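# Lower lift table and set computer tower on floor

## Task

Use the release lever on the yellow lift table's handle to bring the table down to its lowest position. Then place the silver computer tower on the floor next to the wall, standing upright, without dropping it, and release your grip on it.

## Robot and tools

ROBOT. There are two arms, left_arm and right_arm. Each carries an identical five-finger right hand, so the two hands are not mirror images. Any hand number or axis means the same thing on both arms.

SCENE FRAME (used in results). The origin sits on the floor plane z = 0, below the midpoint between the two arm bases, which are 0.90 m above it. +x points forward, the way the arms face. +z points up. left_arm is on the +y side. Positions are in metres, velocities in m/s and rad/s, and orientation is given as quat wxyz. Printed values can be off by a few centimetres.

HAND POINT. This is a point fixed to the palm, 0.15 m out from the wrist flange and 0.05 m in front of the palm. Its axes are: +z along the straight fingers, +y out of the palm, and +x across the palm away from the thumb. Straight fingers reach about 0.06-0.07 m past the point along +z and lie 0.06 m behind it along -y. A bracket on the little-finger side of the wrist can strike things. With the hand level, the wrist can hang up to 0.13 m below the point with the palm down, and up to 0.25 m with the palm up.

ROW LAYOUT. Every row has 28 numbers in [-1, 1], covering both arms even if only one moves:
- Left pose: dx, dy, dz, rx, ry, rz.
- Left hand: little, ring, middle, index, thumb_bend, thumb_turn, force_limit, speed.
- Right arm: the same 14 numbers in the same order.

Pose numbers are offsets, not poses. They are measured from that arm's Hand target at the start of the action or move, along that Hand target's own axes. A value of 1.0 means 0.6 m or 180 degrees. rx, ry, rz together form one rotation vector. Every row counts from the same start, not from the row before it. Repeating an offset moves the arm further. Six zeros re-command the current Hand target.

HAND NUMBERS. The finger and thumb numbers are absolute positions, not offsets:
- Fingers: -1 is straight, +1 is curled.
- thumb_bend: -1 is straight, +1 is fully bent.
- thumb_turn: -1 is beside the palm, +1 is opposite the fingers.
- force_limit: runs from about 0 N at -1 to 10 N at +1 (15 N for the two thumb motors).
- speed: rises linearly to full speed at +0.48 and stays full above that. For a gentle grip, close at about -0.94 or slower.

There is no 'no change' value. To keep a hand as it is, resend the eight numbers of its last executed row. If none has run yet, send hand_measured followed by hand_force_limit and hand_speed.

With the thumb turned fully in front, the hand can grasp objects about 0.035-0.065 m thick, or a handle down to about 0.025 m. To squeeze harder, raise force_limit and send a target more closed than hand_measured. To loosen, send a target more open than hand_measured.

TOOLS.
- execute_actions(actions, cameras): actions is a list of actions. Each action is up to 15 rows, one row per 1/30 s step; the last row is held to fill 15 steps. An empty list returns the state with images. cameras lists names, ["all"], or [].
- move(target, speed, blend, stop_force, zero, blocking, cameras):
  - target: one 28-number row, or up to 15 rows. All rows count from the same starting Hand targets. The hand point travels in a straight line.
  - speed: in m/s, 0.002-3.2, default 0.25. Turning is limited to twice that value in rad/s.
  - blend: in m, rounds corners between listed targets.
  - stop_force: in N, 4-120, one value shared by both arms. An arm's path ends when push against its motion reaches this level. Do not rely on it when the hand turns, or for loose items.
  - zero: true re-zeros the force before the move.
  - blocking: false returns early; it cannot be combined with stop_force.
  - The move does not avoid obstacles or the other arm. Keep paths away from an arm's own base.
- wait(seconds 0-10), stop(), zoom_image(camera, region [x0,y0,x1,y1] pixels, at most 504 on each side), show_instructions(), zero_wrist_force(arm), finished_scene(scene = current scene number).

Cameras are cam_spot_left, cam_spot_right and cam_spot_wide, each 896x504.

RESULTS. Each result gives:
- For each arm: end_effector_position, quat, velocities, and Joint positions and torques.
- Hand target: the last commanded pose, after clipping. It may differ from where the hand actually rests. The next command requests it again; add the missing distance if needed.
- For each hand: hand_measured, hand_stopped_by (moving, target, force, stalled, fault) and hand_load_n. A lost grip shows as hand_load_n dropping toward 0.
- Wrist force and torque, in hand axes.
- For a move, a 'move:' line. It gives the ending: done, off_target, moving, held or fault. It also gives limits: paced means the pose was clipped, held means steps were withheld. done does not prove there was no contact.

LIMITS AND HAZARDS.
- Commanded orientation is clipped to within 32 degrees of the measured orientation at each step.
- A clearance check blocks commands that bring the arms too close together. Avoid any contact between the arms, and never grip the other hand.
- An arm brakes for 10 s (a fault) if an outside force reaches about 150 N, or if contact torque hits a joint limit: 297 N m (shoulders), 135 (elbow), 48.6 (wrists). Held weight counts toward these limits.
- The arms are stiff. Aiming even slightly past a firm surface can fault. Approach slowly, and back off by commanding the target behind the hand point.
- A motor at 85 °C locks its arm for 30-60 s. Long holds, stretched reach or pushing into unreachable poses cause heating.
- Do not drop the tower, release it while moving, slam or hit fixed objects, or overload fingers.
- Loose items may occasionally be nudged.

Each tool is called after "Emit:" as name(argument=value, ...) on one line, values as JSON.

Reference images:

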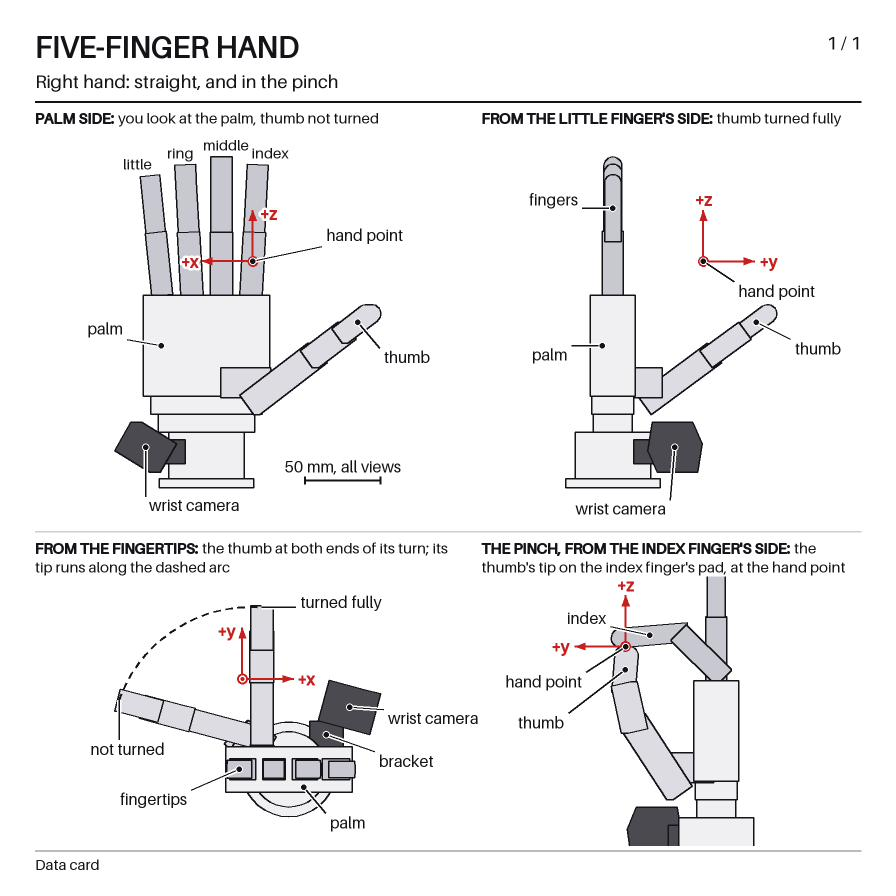

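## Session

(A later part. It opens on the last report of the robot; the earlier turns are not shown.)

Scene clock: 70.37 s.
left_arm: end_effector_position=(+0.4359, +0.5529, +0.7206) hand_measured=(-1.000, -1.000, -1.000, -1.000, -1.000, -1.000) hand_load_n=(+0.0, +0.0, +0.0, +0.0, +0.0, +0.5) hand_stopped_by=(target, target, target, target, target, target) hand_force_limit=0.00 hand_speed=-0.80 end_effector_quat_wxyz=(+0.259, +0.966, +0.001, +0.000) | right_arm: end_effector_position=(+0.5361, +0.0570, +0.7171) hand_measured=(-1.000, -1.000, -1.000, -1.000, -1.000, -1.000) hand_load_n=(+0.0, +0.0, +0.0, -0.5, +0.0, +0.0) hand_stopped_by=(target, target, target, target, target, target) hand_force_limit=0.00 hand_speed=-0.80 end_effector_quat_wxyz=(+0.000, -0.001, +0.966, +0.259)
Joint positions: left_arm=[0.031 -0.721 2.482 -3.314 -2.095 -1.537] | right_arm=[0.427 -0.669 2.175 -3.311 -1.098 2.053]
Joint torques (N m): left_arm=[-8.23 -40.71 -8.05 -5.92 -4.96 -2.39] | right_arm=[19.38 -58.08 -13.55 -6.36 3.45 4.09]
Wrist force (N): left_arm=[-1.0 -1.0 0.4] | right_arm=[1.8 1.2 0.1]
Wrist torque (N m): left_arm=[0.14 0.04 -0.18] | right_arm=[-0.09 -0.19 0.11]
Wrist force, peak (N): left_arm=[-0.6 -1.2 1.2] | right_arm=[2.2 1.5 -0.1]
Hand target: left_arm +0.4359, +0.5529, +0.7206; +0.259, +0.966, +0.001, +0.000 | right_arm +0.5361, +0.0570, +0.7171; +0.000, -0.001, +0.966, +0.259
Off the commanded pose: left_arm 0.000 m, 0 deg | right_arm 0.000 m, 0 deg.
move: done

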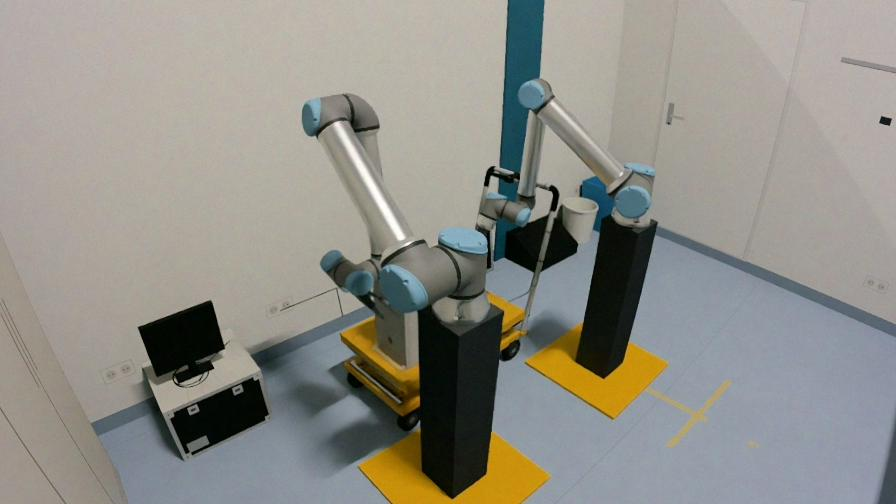

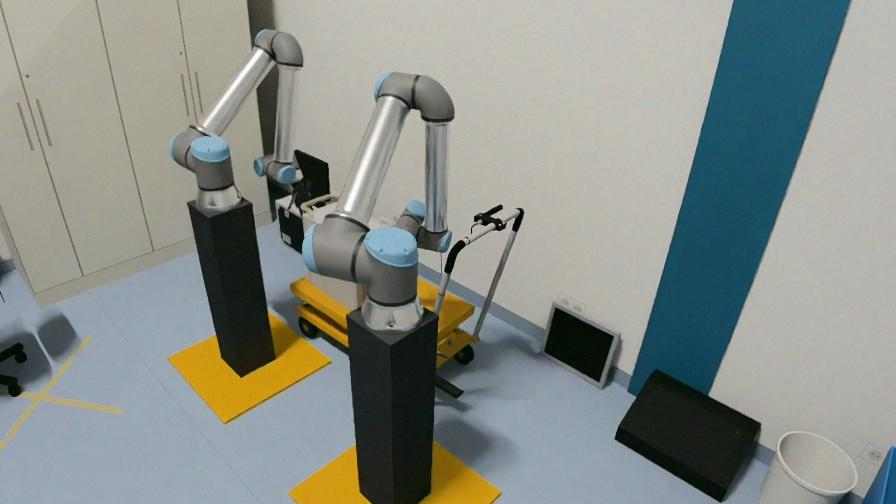

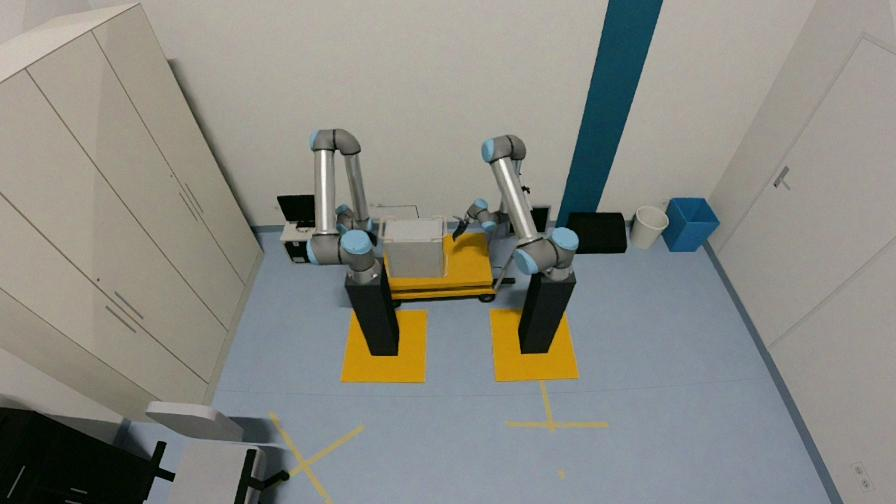

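Emit:
move(target=[0,0.026,0.015,0,0,0,0.35,0.35,0.35,0.35,-1,-1,0,-0.7,0,0.0318,0.0183,0,0,0,0.35,0.35,0.35,0.35,-1,-1,0,-0.7], speed=0.015, cameras=["cam_spot_wide","cam_spot_left","cam_spot_right"])

Emit:
zoom_image(camera="cam_spot_wide", region=[426, 200, 466, 240])

Emit:
zoom_image(camera="cam_spot_left", region=[320, 220, 420, 320])

Emit:
zoom_image(camera="cam_spot_right", region=[260, 130, 360, 230])

Scene clock: 72.70 s.
left_arm: end_effector_position=(+0.4359, +0.5350, +0.7206) hand_measured=(+0.350, +0.350, +0.350, +0.350, -1.000, -1.000) hand_load_n=(+0.5, +0.0, +0.5, +0.0, +0.0, +0.0) hand_stopped_by=(target, target, target, target, target, target) hand_force_limit=0.00 hand_speed=-0.70 end_effector_quat_wxyz=(+0.259, +0.966, +0.001, +0.000) | right_arm: end_effector_position=(+0.5361, +0.0790, +0.7172) hand_measured=(+0.350, +0.350, +0.350, +0.350, -1.000, -1.000) hand_load_n=(+0.0, +0.0, +0.0, +0.0, +0.0, +0.0) hand_stopped_by=(target, target, target, target, target, target) hand_force_limit=0.00 hand_speed=-0.70 end_effector_quat_wxyz=(+0.000, -0.001, +0.966, +0.259)
Joint positions: left_arm=[-0.007 -0.71 2.491 -3.356 -2.095 -1.581] | right_arm=[0.458 -0.663 2.146 -3.304 -1.105 2.087]
Joint torques (N m): left_arm=[-9.27 -39.46 17.82 -6.03 -2.95 -2.07] | right_arm=[18.98 -60.11 -12.72 -2.02 -1.52 3.68]
Wrist force (N): left_arm=[-0.5 -0.5 0.7] | right_arm=[1.6 1.1 -0.1]
Wrist torque (N m): left_arm=[0.19 -0.03 -0.16] | right_arm=[-0.09 -0.16 0.09]
Wrist force, peak (N): left_arm=[-0.7 -1.3 0.3] | right_arm=[2.1 1.5 -0.1]
Hand target: left_arm +0.4359, +0.5349, +0.7206; +0.259, +0.966, +0.001, +0.000 | right_arm +0.5361, +0.0790, +0.7172; +0.000, -0.001, +0.966, +0.259
Off the commanded pose: left_arm 0.000 m, 0 deg | right_arm 0.000 m, 0 deg.
move: done

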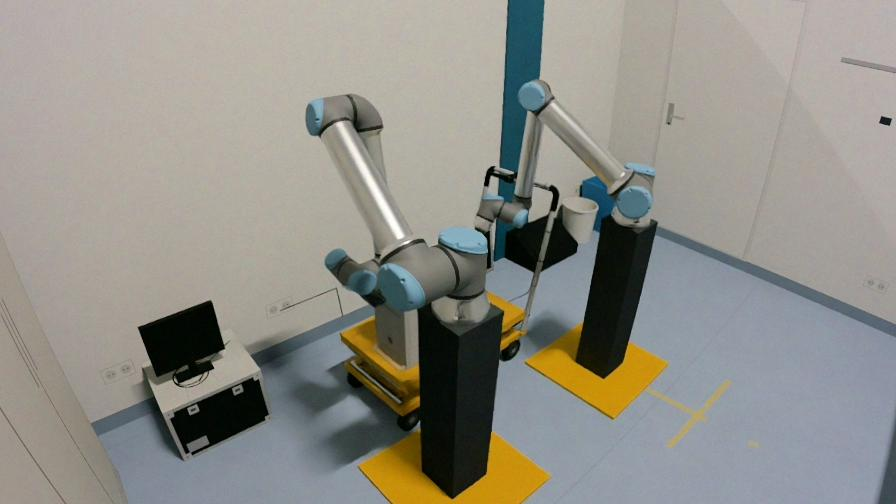

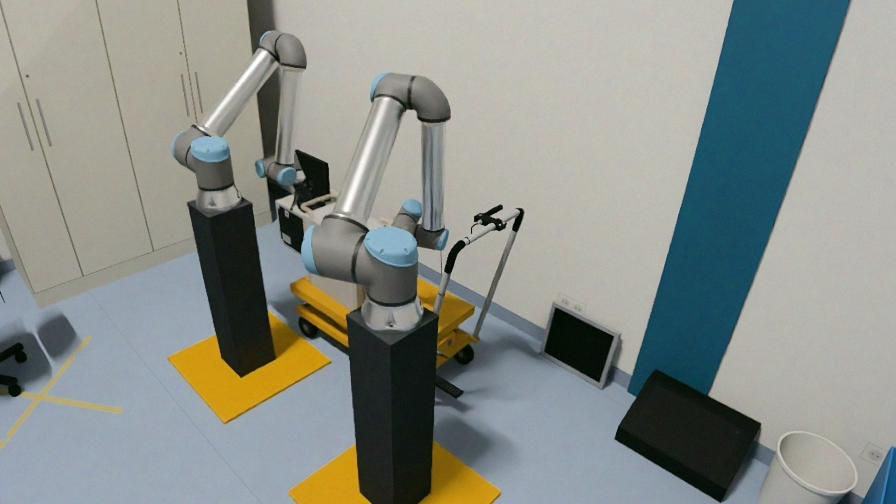

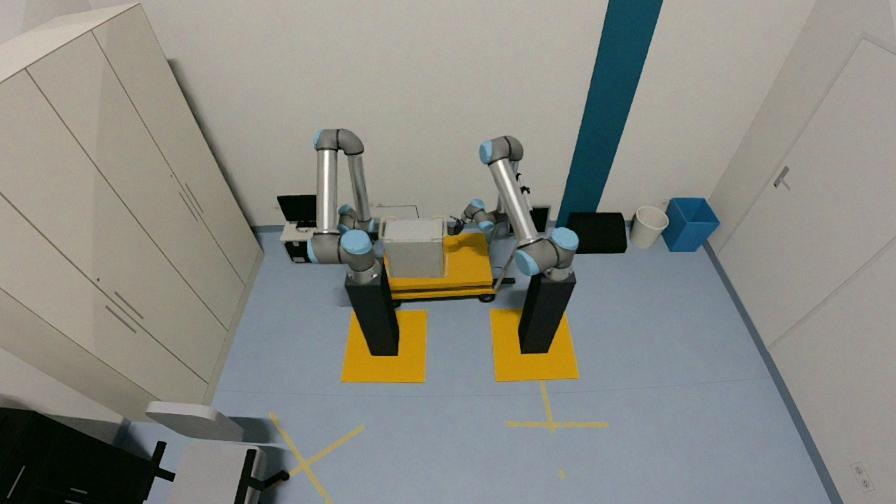

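Scaled by 12.600 from the camera's 896x504 image, which has a finer 1280x720 frame.

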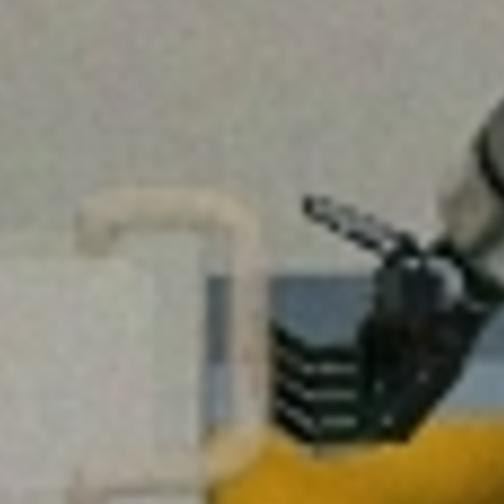

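Scaled by 5.040 from the camera's 896x504 image, which has a finer 1280x720 frame.

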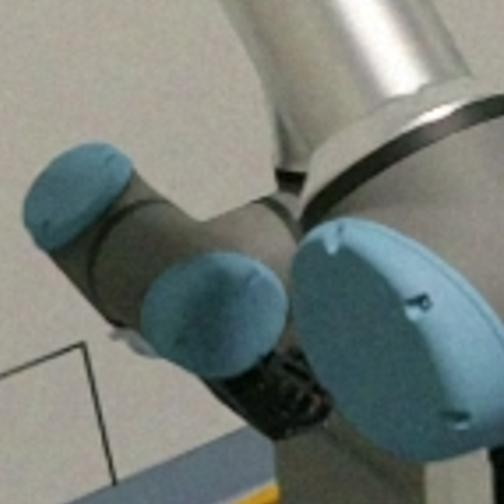

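Scaled by 5.040 from the camera's 896x504 image, which has a finer 1280x720 frame.

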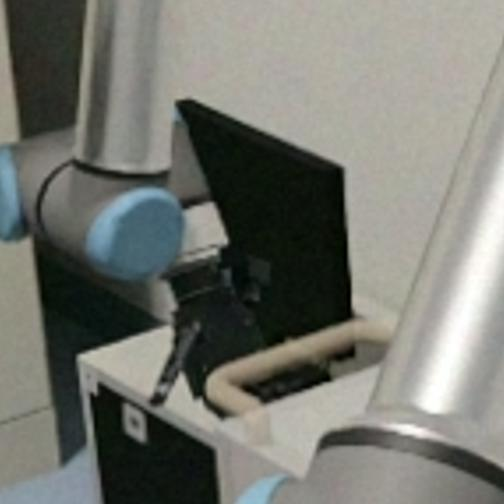

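Emit:
move(target=[0,0.0869,-0.0233,0,0,0,0.35,0.35,0.35,0.35,-1,-1,0,-0.7,0,0.0934,-0.025,0,0,0,0.35,0.35,0.35,0.35,-1,-1,0,-0.7], speed=0.03, stop_force=8, cameras=["cam_spot_wide","cam_spot_right"])

Emit:
zoom_image(camera="cam_spot_wide", region=[366, 190, 466, 240])

Emit:
zoom_image(camera="cam_spot_right", region=[260, 130, 360, 230])

Scene clock: 75.83 s.
left_arm: end_effector_position=(+0.4360, +0.4968, +0.7588) hand_measured=(+0.350, +0.350, +0.350, +0.350, -1.000, -1.000) hand_load_n=(+0.0, +0.0, +0.0, +0.0, +0.0, +0.0) hand_stopped_by=(target, target, target, target, target, target) hand_force_limit=0.00 hand_speed=-0.70 end_effector_quat_wxyz=(+0.259, +0.966, +0.001, +0.000) | right_arm: end_effector_position=(+0.5360, +0.1200, +0.7582) hand_measured=(+0.350, +0.350, +0.350, +0.350, -1.000, -1.000) hand_load_n=(+0.0, +0.0, +0.0, +0.0, +0.0, +0.0) hand_stopped_by=(target, target, target, target, target, target) hand_force_limit=0.00 hand_speed=-0.70 end_effector_quat_wxyz=(+0.000, -0.001, +0.966, +0.259)
Joint positions: left_arm=[-0.09 -0.792 2.534 -3.365 -2.093 -1.677] | right_arm=[0.513 -0.728 2.114 -3.233 -1.119 2.146]
Joint torques (N m): left_arm=[-8.77 -78.06 15.54 -6.04 2.97 -2.29] | right_arm=[18.78 -82.73 -17.32 -2.05 -1.92 4.49]
Wrist force (N): left_arm=[-0.7 -0.7 0.2] | right_arm=[1.8 1.3 0.3]
Wrist torque (N m): left_arm=[0.19 0.01 -0.15] | right_arm=[-0.07 -0.20 0.11]
Wrist force, peak (N): left_arm=[-1.1 -1.2 0.3] | right_arm=[2.1 1.6 0.1]
Hand target: left_arm +0.4360, +0.4968, +0.7588; +0.259, +0.966, +0.001, +0.000 | right_arm +0.5360, +0.1200, +0.7582; +0.000, -0.001, +0.966, +0.259
Off the commanded pose: left_arm 0.000 m, 0 deg | right_arm 0.000 m, 0 deg.
move: done
Images, in order (width x height): cam_spot_right 896x504, cam_spot_wide 896x504.

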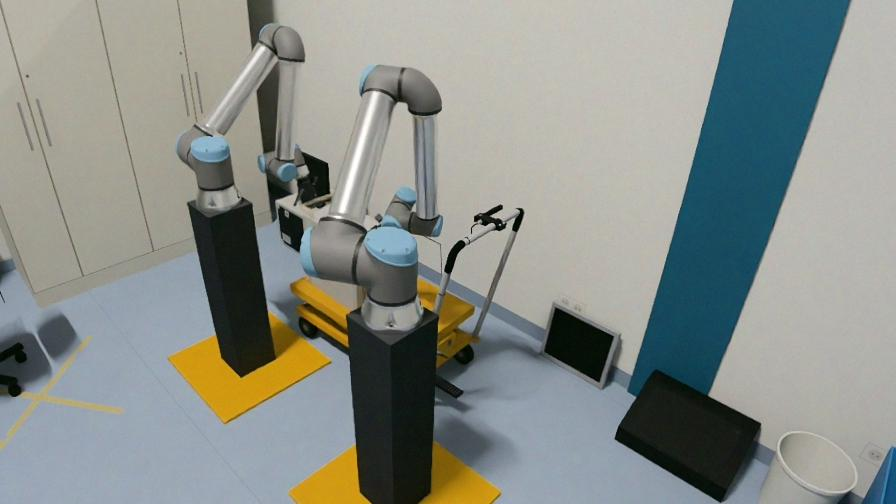

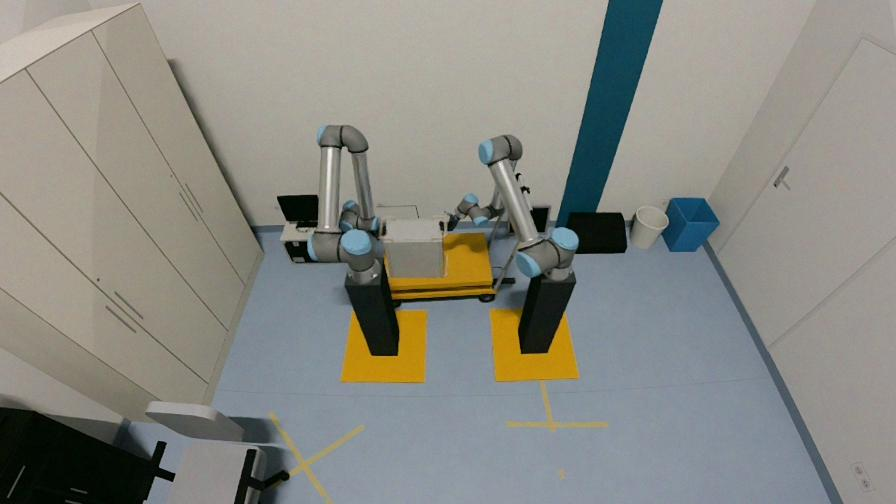

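Scaled by 5.040 from the camera's 896x504 image, which has a finer 1280x720 frame.

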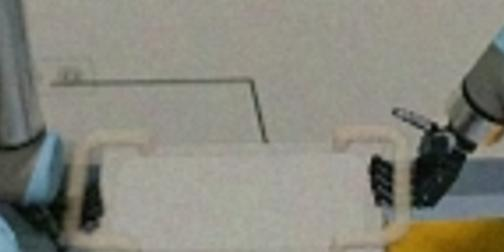

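Scaled by 5.040 from the camera's 896x504 image, which has a finer 1280x720 frame.

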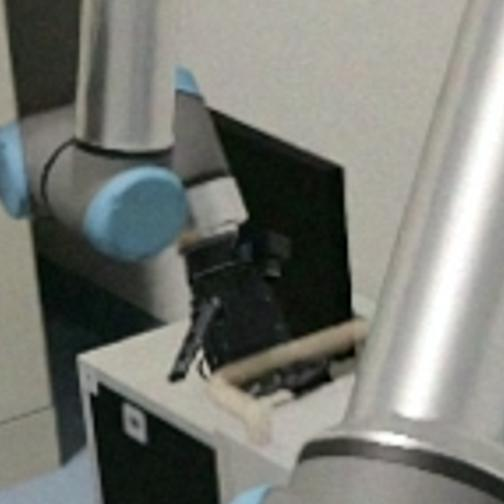

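Emit:
execute_actions(actions=[[[0,0,0,0,0,0,1,1,1,1,-1,-1,0,-0.8,0,0,0,0,0,0,1,1,1,1,-1,-1,0,-0.8]]])

Emit:
wait(seconds=1.2)

Scene clock: 76.73 s.
left_arm: end_effector_position=(+0.4360, +0.4968, +0.7588) hand_measured=(+0.476, +0.476, +0.476, +0.458, -1.000, -1.000) hand_load_n=(+7.0, +9.0, +12.5, +3.0, +0.0, +0.0) hand_stopped_by=(force, force, force, force, target, target) hand_force_limit=0.00 hand_speed=-0.80 end_effector_quat_wxyz=(+0.259, +0.966, +0.001, +0.000) | right_arm: end_effector_position=(+0.5360, +0.1201, +0.7582) hand_measured=(+0.624, +0.606, +0.606, +0.606, -1.000, -1.000) hand_load_n=(+9.0, +5.0, +4.5, +5.5, +0.0, +0.0) hand_stopped_by=(force, force, force, force, target, target) hand_force_limit=0.00 hand_speed=-0.80 end_effector_quat_wxyz=(+0.000, -0.001, +0.966, +0.259)
Joint positions: left_arm=[-0.09 -0.792 2.534 -3.365 -2.093 -1.677] | right_arm=[0.513 -0.728 2.114 -3.233 -1.12 2.146]
Joint torques (N m): left_arm=[10.16 -75.95 15.75 -6.01 -6.32 -1.34] | right_arm=[1.69 -86.92 -10.38 -8.92 0.66 3.72]
Wrist force (N): left_arm=[2.4 0.5 42.2] | right_arm=[-4.3 7.4 45.4]
Wrist torque (N m): left_arm=[-0.72 -1.46 -0.06] | right_arm=[-0.88 -1.63 0.11]
Wrist force, peak (N): left_arm=[5.2 -6.3 45.7] | right_arm=[-5.1 7.7 46.8]
Hand target: left_arm +0.4360, +0.4968, +0.7588; +0.259, +0.966, +0.001, +0.000 | right_arm +0.5360, +0.1200, +0.7582; +0.000, -0.001, +0.966, +0.259
Off the commanded pose: left_arm 0.000 m, 0 deg | right_arm 0.000 m, 0 deg.
Step readings (end_effector_position of left_arm | right_arm):
0: (+0.4360, +0.4968, +0.7588) | (+0.5360, +0.1200, +0.7582)
1: (+0.4360, +0.4968, +0.7588) | (+0.5360, +0.1200, +0.7582)
2: (+0.4360, +0.4968, +0.7588) | (+0.5360, +0.1200, +0.7582)
4: (+0.4360, +0.4968, +0.7588) | (+0.5360, +0.1200, +0.7582)
8: (+0.4360, +0.4968, +0.7588) | (+0.5360, +0.1200, +0.7582)
15: (+0.4360, +0.4968, +0.7588) | (+0.5360, +0.1200, +0.7582)

Scene clock: 77.93 s.
left_arm: end_effector_position=(+0.4360, +0.4968, +0.7588) hand_measured=(+0.476, +0.476, +0.476, +0.458, -1.000, -1.000) hand_load_n=(+7.0, +9.0, +12.5, +3.0, +0.0, +0.0) hand_stopped_by=(force, force, force, force, target, target) hand_force_limit=0.00 hand_speed=-0.80 end_effector_quat_wxyz=(+0.259, +0.966, +0.001, +0.000) | right_arm: end_effector_position=(+0.5360, +0.1201, +0.7582) hand_measured=(+0.624, +0.606, +0.606, +0.606, -1.000, -1.000) hand_load_n=(+9.5, +5.0, +4.5, +6.0, +0.0, +0.0) hand_stopped_by=(force, force, force, force, target, target) hand_force_limit=0.00 hand_speed=-0.80 end_effector_quat_wxyz=(+0.000, -0.001, +0.966, +0.259)
Joint positions: left_arm=[-0.09 -0.792 2.534 -3.365 -2.093 -1.677] | right_arm=[0.513 -0.728 2.114 -3.233 -1.119 2.146]
Joint torques (N m): left_arm=[18.61 -76.52 14.48 -5.7 -6.2 0.44] | right_arm=[-27.38 -96.6 -2.24 -9.74 4.91 2.44]
Wrist force (N): left_arm=[3.2 0.5 43.1] | right_arm=[-3.9 8.2 46.5]
Wrist torque (N m): left_arm=[-0.72 -1.53 -0.03] | right_arm=[-0.86 -1.65 0.15]
Wrist force, peak (N): left_arm=[3.2 0.5 43.8] | right_arm=[-3.7 7.6 46.9]
Hand target: left_arm +0.4360, +0.4968, +0.7588; +0.259, +0.966, +0.001, +0.000 | right_arm +0.5360, +0.1200, +0.7582; +0.000, -0.001, +0.966, +0.259
Off the commanded pose: left_arm 0.000 m, 0 deg | right_arm 0.000 m, 0 deg.
wait: 1.20 s; at rest by 0.17 s

Emit:
move(target=[[0,0.0417,-0.0722,0,0,0,1,1,1,1,-1,-1,0,-0.8,0,0.0417,-0.0722,0,0,0,1,1,1,1,-1,-1,0,-0.8],[0,-0.1228,-0.1672,0,0,0,1,1,1,1,-1,-1,0,-0.8,0,0.2062,0.0228,0,0,0,1,1,1,1,-1,-1,0,-0.8]], speed=[0.035,0.06], blend=[0.01,0], cameras=["cam_spot_wide","cam_spot_right","cam_spot_left"])

Scene clock: 82.13 s.
left_arm: end_effector_position=(+0.4358, +0.6107, +0.8088) hand_measured=(+0.476, +0.474, +0.474, +0.458, -1.000, -1.000) hand_load_n=(+9.0, +13.0, +23.0, +11.0, +0.0, +0.0) hand_stopped_by=(force, force, force, force, target, target) hand_force_limit=0.00 hand_speed=-0.80 end_effector_quat_wxyz=(+0.259, +0.966, +0.001, +0.000) | right_arm: end_effector_position=(+0.5359, +0.2339, +0.8083) hand_measured=(+0.624, +0.604, +0.604, +0.604, -1.000, -1.000) hand_load_n=(+13.5, +9.5, +8.5, +8.5, +0.0, +0.0) hand_stopped_by=(force, force, force, force, target, target) hand_force_limit=0.00 hand_speed=-0.80 end_effector_quat_wxyz=(+0.000, -0.001, +0.966, +0.259)
Joint positions: left_arm=[0.15 -0.983 2.486 -2.988 -2.089 -1.4] | right_arm=[0.645 -0.761 1.962 -3.107 -1.159 2.285]
Joint torques (N m): left_arm=[23.83 -104.57 -30.03 -7.2 0.75 1.52] | right_arm=[-7.23 -120.95 -36.32 -12.76 -0.36 4.64]
Wrist force (N): left_arm=[3.1 2.7 78.2] | right_arm=[5.7 1.4 78.7]
Wrist torque (N m): left_arm=[-1.45 -2.17 0.03] | right_arm=[-1.63 -2.90 0.14]
Wrist force, peak (N): left_arm=[1.1 2.3 82.2] | right_arm=[7.7 2.1 88.6]
Hand target: left_arm +0.4359, +0.6108, +0.8088; +0.259, +0.966, +0.001, +0.000 | right_arm +0.5359, +0.2340, +0.8083; +0.000, -0.001, +0.966, +0.259
Off the commanded pose: left_arm 0.000 m, 0 deg | right_arm 0.000 m, 0 deg.
move: done

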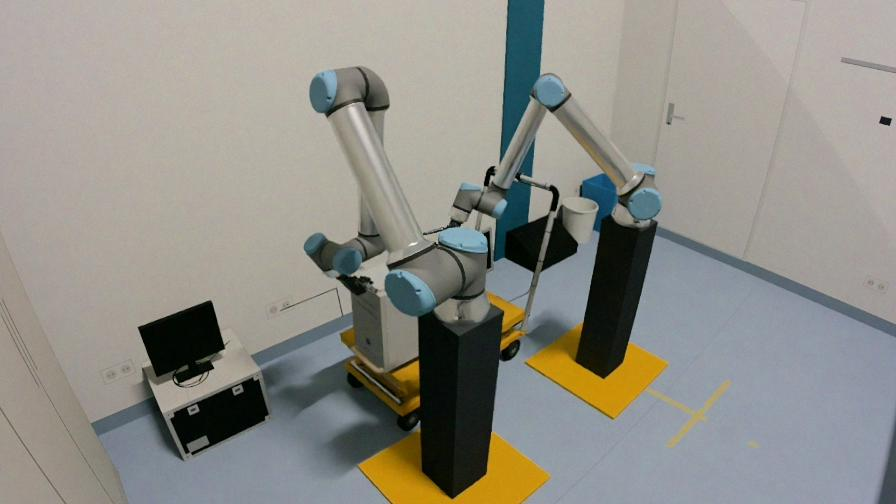

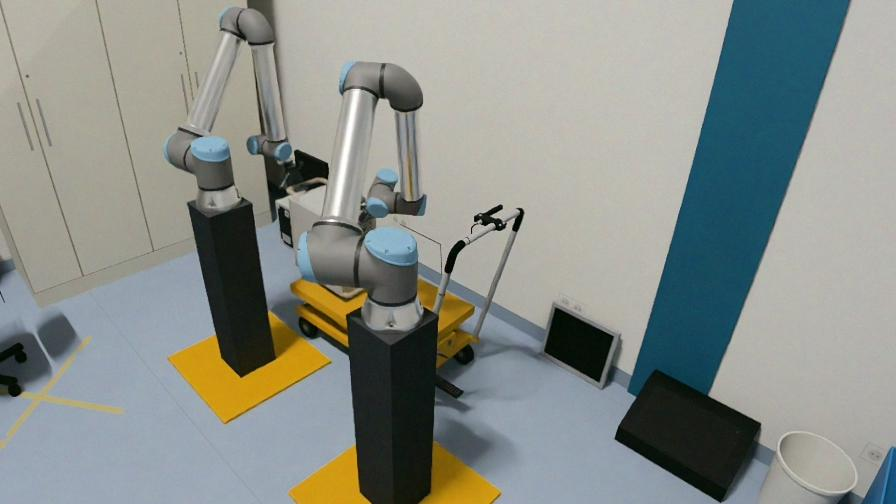

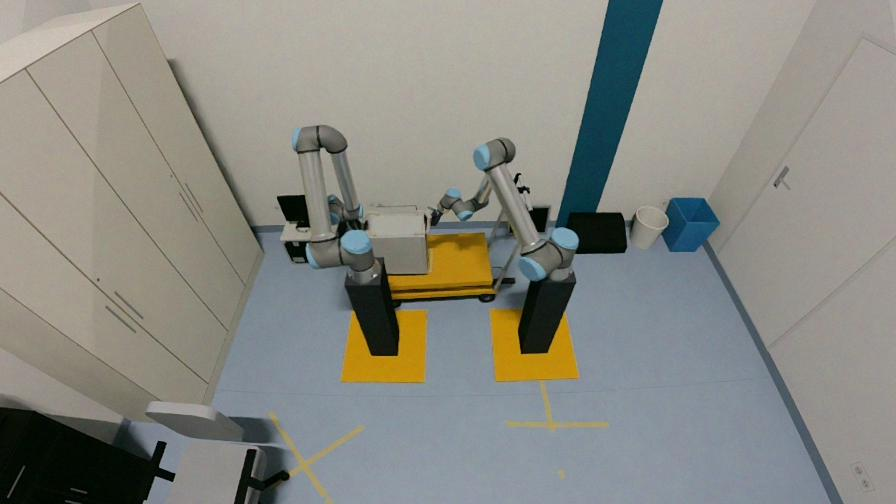

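Emit:
move(target=[0.8583,0,0,0,0,0,1,1,1,1,-1,-1,0,-0.8,-0.8583,0,0,0,0,0,1,1,1,1,-1,-1,0,-0.8], speed=0.1, cameras=["cam_spot_wide","cam_spot_right","cam_spot_left"])

Scene clock: 88.07 s.
left_arm: end_effector_position=(+0.9507, +0.6117, +0.8083) hand_measured=(+0.476, +0.474, +0.474, +0.456, -1.000, -1.000) hand_load_n=(+13.0, +15.5, +23.5, +9.0, +0.0, +0.0) hand_stopped_by=(force, force, force, force, target, target) hand_force_limit=0.00 hand_speed=-0.80 end_effector_quat_wxyz=(+0.259, +0.966, +0.001, +0.000) | right_arm: end_effector_position=(+1.0508, +0.2345, +0.8086) hand_measured=(+0.622, +0.604, +0.604, +0.604, -1.000, -1.000) hand_load_n=(+12.0, +9.5, +9.5, +10.0, +0.0, +0.0) hand_stopped_by=(force, force, force, force, target, target) hand_force_limit=0.00 hand_speed=-0.80 end_effector_quat_wxyz=(+0.000, -0.001, +0.966, +0.259)
Joint positions: left_arm=[0.074 -0.627 1.468 -2.369 -2.094 -1.487] | right_arm=[0.383 -0.359 0.936 -2.36 -1.088 2.005]
Joint torques (N m): left_arm=[37.51 -144.23 -79.43 -8.8 -4.1 -0.91] | right_arm=[-76.06 -183.47 -80.27 -11.33 3.62 -4.03]
Wrist force (N): left_arm=[2.4 11.6 84.0] | right_arm=[8.2 10.2 83.1]
Wrist torque (N m): left_arm=[-1.45 -2.48 -0.02] | right_arm=[-1.70 -2.85 0.98]
Wrist force, peak (N): left_arm=[4.9 17.4 88.3] | right_arm=[6.8 16.0 87.8]
Hand target: left_arm +0.9508, +0.6117, +0.8084; +0.259, +0.966, +0.001, +0.000 | right_arm +1.0509, +0.2345, +0.8086; +0.000, -0.001, +0.966, +0.259
Off the commanded pose: left_arm 0.000 m, 0 deg | right_arm 0.000 m, 0 deg.
move: done

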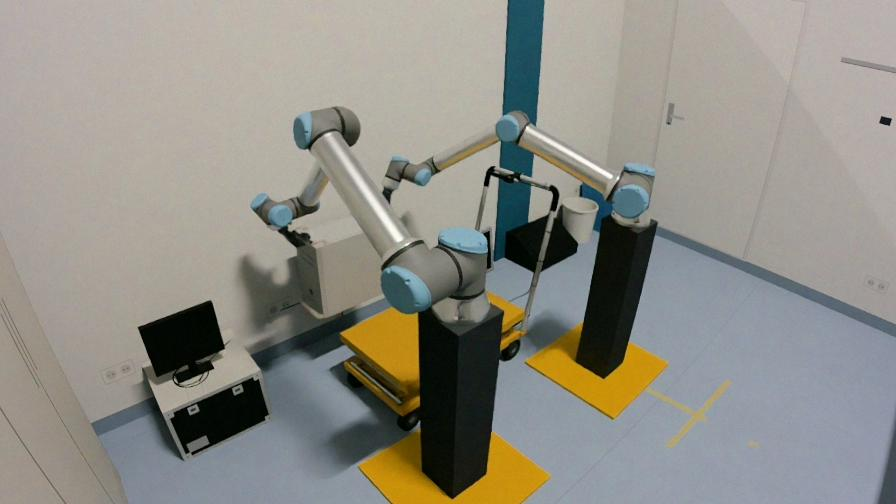

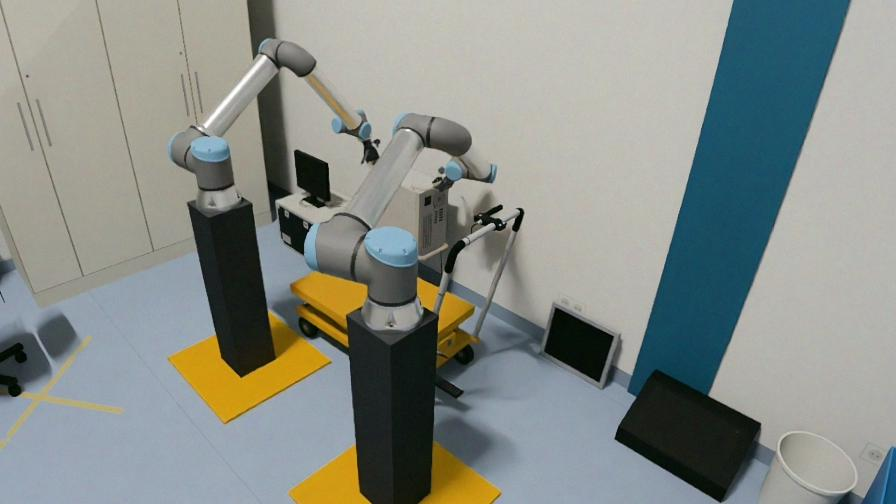

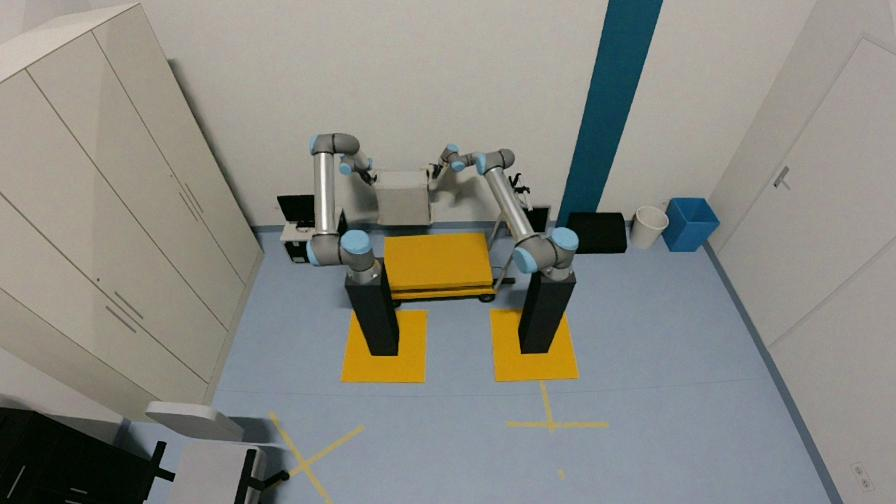

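Emit:
move(target=[0,-0.1738,0.3011,0,0,0,1,1,1,1,-1,-1,0,-0.8,0,-0.1738,0.3011,0,0,0,1,1,1,1,-1,-1,0,-0.8], speed=0.1, cameras=["cam_spot_wide","cam_spot_right","cam_spot_left"])

Emit:
zoom_image(camera="cam_spot_right", region=[300, 100, 540, 300])

Emit:
zoom_image(camera="cam_spot_wide", region=[350, 140, 570, 300])

Scene clock: 90.97 s.
left_arm: end_effector_position=(+0.9507, +0.6116, +0.5999) hand_measured=(+0.476, +0.474, +0.474, +0.456, -1.000, -1.000) hand_load_n=(+9.0, +14.0, +25.5, +12.0, +0.0, +0.0) hand_stopped_by=(force, force, force, force, target, target) hand_force_limit=0.00 hand_speed=-0.80 end_effector_quat_wxyz=(+0.259, +0.966, +0.001, +0.000) | right_arm: end_effector_position=(+1.0511, +0.2345, +0.6002) hand_measured=(+0.622, +0.604, +0.604, +0.604, -1.000, -1.000) hand_load_n=(+14.0, +10.5, +9.0, +7.5, +0.0, +0.0) hand_stopped_by=(force, force, force, force, target, target) hand_force_limit=0.00 hand_speed=-0.80 end_effector_quat_wxyz=(+0.000, +0.000, +0.966, +0.259)
Joint positions: left_arm=[0.074 -0.351 1.366 -2.543 -2.093 -1.487] | right_arm=[0.383 -0.093 0.777 -2.468 -1.088 2.005]
Joint torques (N m): left_arm=[47.17 -147.83 -68.25 -11.97 1.57 -1.95] | right_arm=[-49.77 -184.75 -75.38 -11.15 -0.25 3.64]
Wrist force (N): left_arm=[3.4 12.3 84.4] | right_arm=[6.5 11.0 84.0]
Wrist torque (N m): left_arm=[-1.44 -2.26 0.29] | right_arm=[-1.71 -3.06 0.82]
Wrist force, peak (N): left_arm=[1.9 14.7 93.8] | right_arm=[8.4 12.4 92.5]
Hand target: left_arm +0.9507, +0.6116, +0.5998; +0.259, +0.966, +0.001, +0.000 | right_arm +1.0510, +0.2346, +0.6000; +0.000, -0.001, +0.966, +0.259
Off the commanded pose: left_arm 0.000 m, 0 deg | right_arm 0.000 m, 0 deg.
move: done

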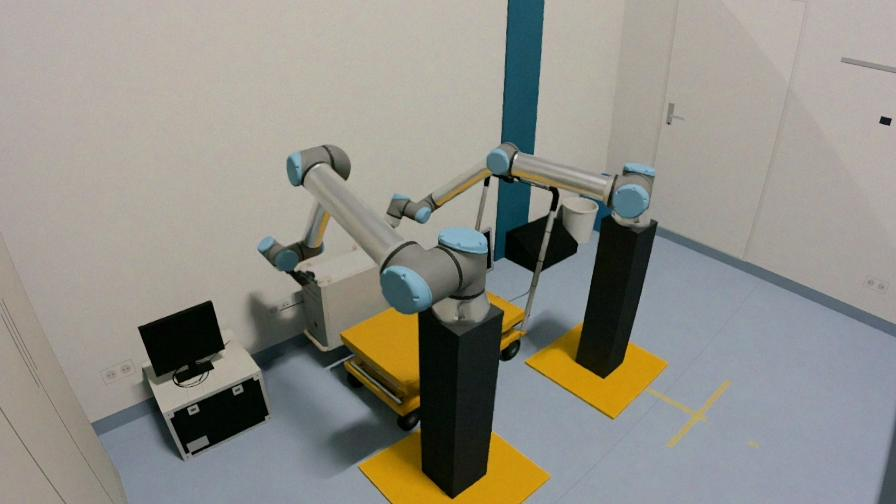

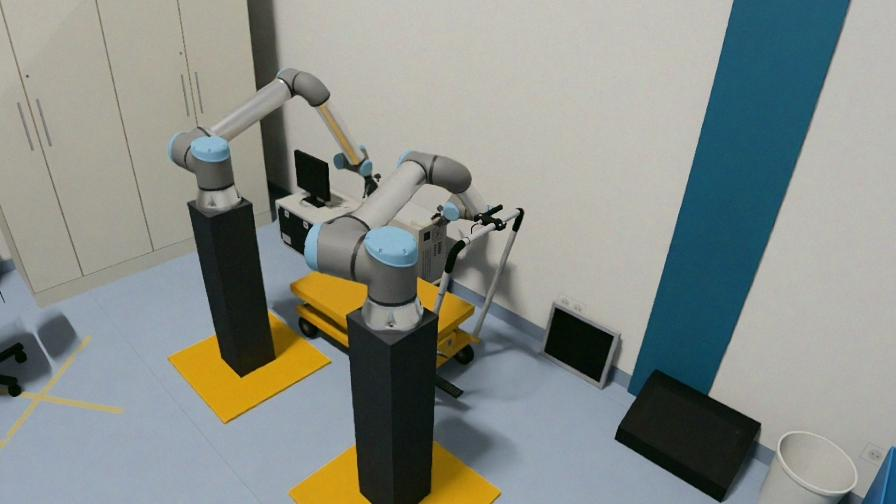

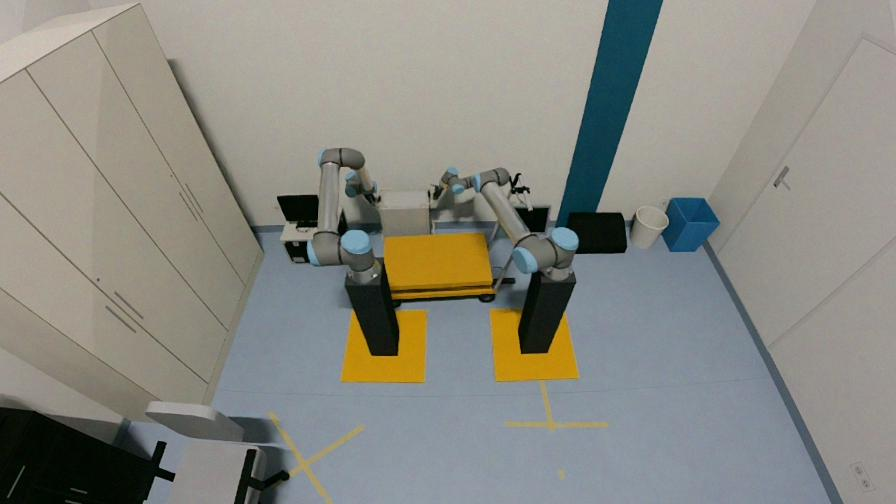

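Scaled by 2.100 from the camera's 896x504 image, which has a finer 1280x720 frame.

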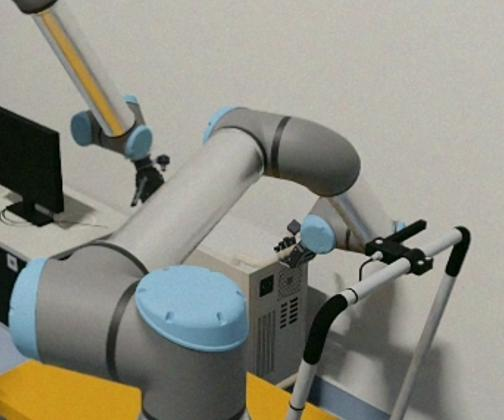

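Scaled by 2.291 from the camera's 896x504 image, which has a finer 1280x720 frame.

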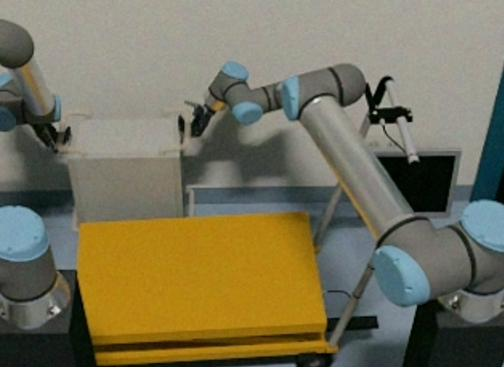

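Emit:
move(target=[0,-0.1455,0.1854,0,0,0,1,1,1,1,-1,-1,0,-0.8,0,-0.0878,0.2187,0,0,0,1,1,1,1,-1,-1,0,-0.8], speed=0.08, cameras=["cam_spot_wide","cam_spot_right"])

Emit:
zoom_image(camera="cam_spot_wide", region=[490, 160, 540, 200])

Emit:
zoom_image(camera="cam_spot_right", region=[400, 140, 540, 260])

Scene clock: 97.50 s.
left_arm: end_effector_position=(+0.9505, +0.6315, +0.4598) hand_measured=(+0.476, +0.474, +0.474, +0.456, -1.000, -1.000) hand_load_n=(+10.0, +14.0, +24.5, +11.0, +0.0, +0.0) hand_stopped_by=(force, force, force, force, target, target) hand_force_limit=0.00 hand_speed=-0.80 end_effector_quat_wxyz=(+0.259, +0.966, +0.001, +0.000) | right_arm: end_effector_position=(+1.0511, +0.2547, +0.4601) hand_measured=(+0.622, +0.604, +0.604, +0.604, -1.000, -1.000) hand_load_n=(+13.5, +10.0, +9.0, +8.0, +0.0, +0.5) hand_stopped_by=(force, force, force, force, target, target) hand_force_limit=0.00 hand_speed=-0.80 end_effector_quat_wxyz=(+0.000, -0.001, +0.966, +0.259)
Joint positions: left_arm=[0.094 -0.143 1.21 -2.584 -2.093 -1.464] | right_arm=[0.399 0.175 0.459 -2.426 -1.092 2.023]
Joint torques (N m): left_arm=[52.72 -155.03 -64.31 -9.65 0.98 1.91] | right_arm=[-36.94 -181.34 -76.99 -12.03 2.28 4.2]
Wrist force (N): left_arm=[3.3 9.8 82.5] | right_arm=[6.2 8.4 82.2]
Wrist torque (N m): left_arm=[-1.44 -2.28 0.10] | right_arm=[-1.73 -3.01 0.59]
Wrist force, peak (N): left_arm=[3.3 15.2 92.1] | right_arm=[6.1 13.5 92.0]
Hand target: left_arm +0.9505, +0.6314, +0.4598; +0.259, +0.966, +0.001, +0.000 | right_arm +1.0511, +0.2547, +0.4601; +0.000, -0.001, +0.966, +0.259
Off the commanded pose: left_arm 0.000 m, 0 deg | right_arm 0.000 m, 0 deg.
move: done
Images, in order (width x height): cam_spot_right 896x504, cam_spot_wide 896x504.

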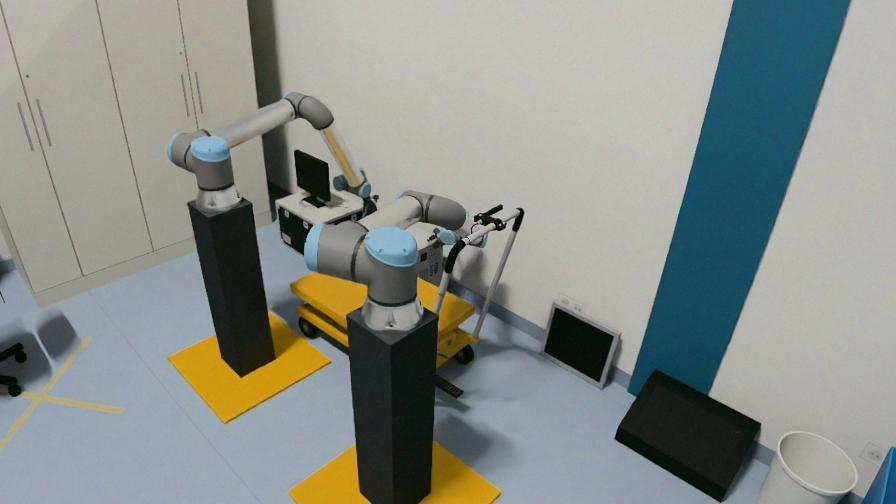

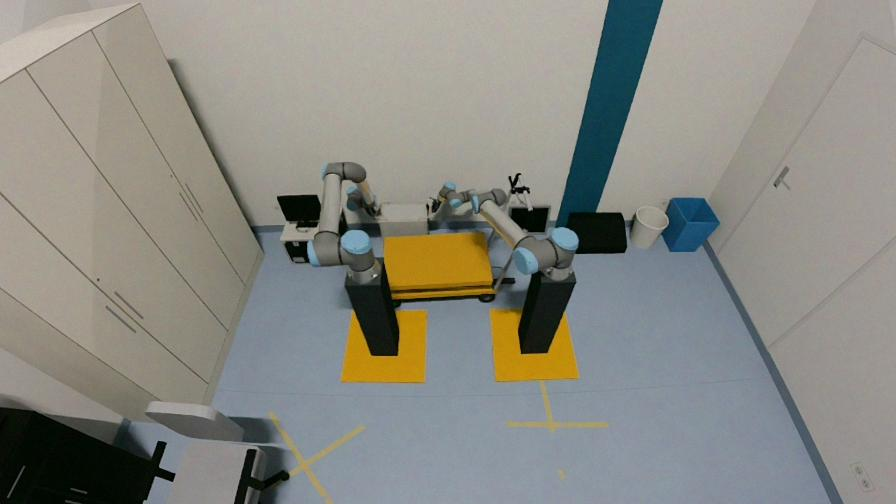

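Scaled by 10.080 from the camera's 896x504 image, which has a finer 1280x720 frame.

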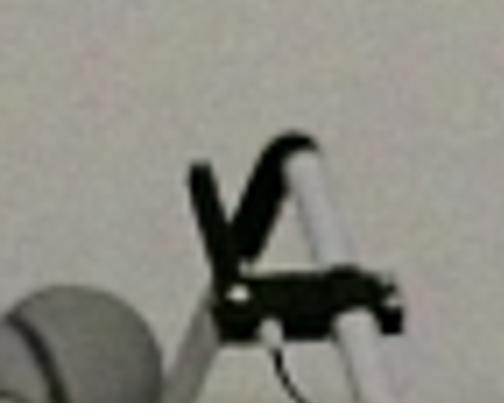

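Scaled by 3.600 from the camera's 896x504 image, which has a finer 1280x720 frame.

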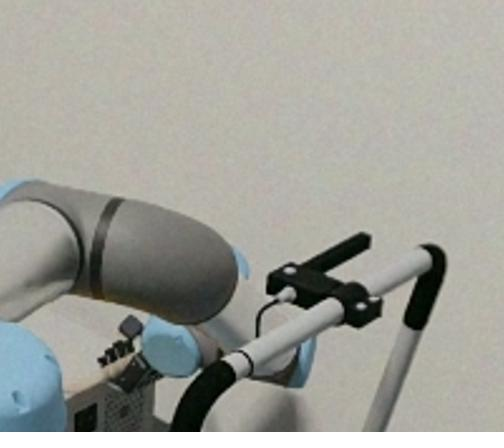

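Emit:
move(target=[0,-0.035,0.0606,0,0,0,1,1,1,1,-1,-1,0,-0.8,0,-0.035,0.0606,0,0,0,1,1,1,1,-1,-1,0,-0.8], speed=0.02, stop_force=20, cameras=["cam_spot_wide","cam_spot_right"])

Scene clock: 100.90 s.
left_arm: end_effector_position=(+0.9507, +0.6314, +0.4233) hand_measured=(+0.476, +0.474, +0.474, +0.458, -1.000, -1.000) hand_load_n=(+12.5, +15.0, +24.0, +10.0, +0.0, +0.0) hand_stopped_by=(force, force, force, force, target, target) hand_force_limit=0.00 hand_speed=-0.80 end_effector_quat_wxyz=(+0.259, +0.966, +0.001, +0.000) | right_arm: end_effector_position=(+1.0512, +0.2548, +0.4254) hand_measured=(+0.624, +0.604, +0.604, +0.604, -1.000, -1.000) hand_load_n=(+9.0, +7.0, +7.5, +7.5, -0.5, +0.0) hand_stopped_by=(force, force, force, force, target, target) hand_force_limit=0.00 hand_speed=-0.80 end_effector_quat_wxyz=(+0.000, -0.001, +0.966, +0.259)
Joint positions: left_arm=[0.094 -0.086 1.161 -2.592 -2.093 -1.464] | right_arm=[0.399 0.26 0.341 -2.393 -1.091 2.023]
Joint torques (N m): left_arm=[38.34 -198.72 -41.93 -10.61 -4.14 -1.12] | right_arm=[-42.06 -176.69 -54.21 -12.26 -2.47 0.37]
Wrist force (N): left_arm=[2.7 7.5 84.9] | right_arm=[2.3 13.6 63.7]
Wrist torque (N m): left_arm=[-1.51 -2.53 -0.30] | right_arm=[-1.21 -2.00 0.89]
Wrist force, peak (N): left_arm=[3.1 7.2 85.6] | right_arm=[5.7 9.0 83.2]
Hand target: left_arm +0.9507, +0.6314, +0.4233; +0.259, +0.966, +0.001, +0.000 (not the last commanded pose) | right_arm +1.0512, +0.2548, +0.4255; +0.000, -0.001, +0.966, +0.259 (not the last commanded pose)
Off the commanded pose: left_arm 0.006 m, 0 deg | right_arm 0.007 m, 0 deg.
move: contact (left_arm, right_arm)
Images, in order (width x height): cam_spot_right 896x504, cam_spot_wide 896x504.

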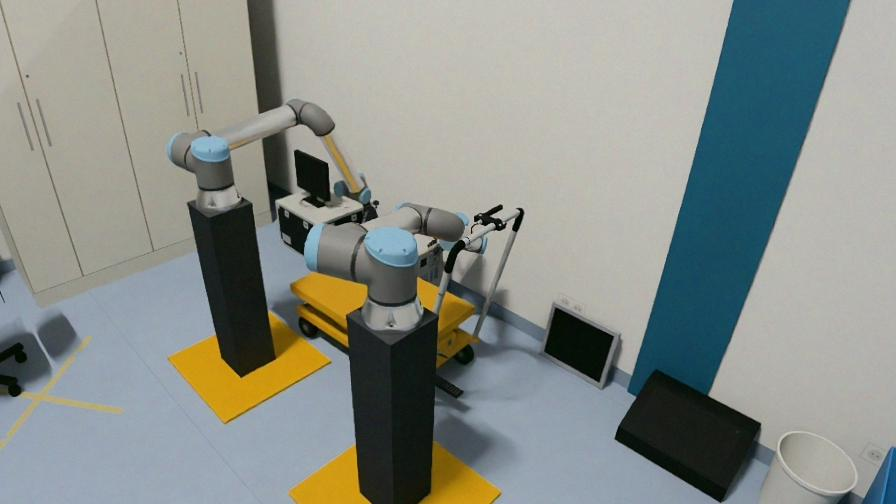

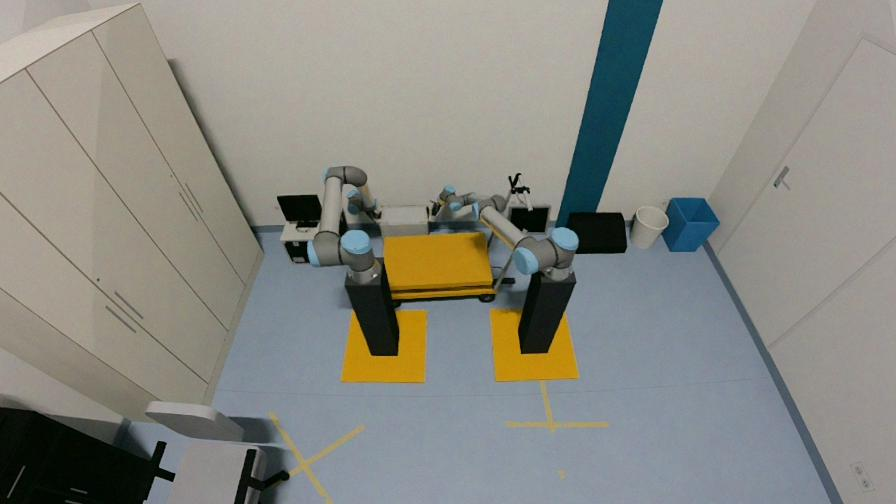

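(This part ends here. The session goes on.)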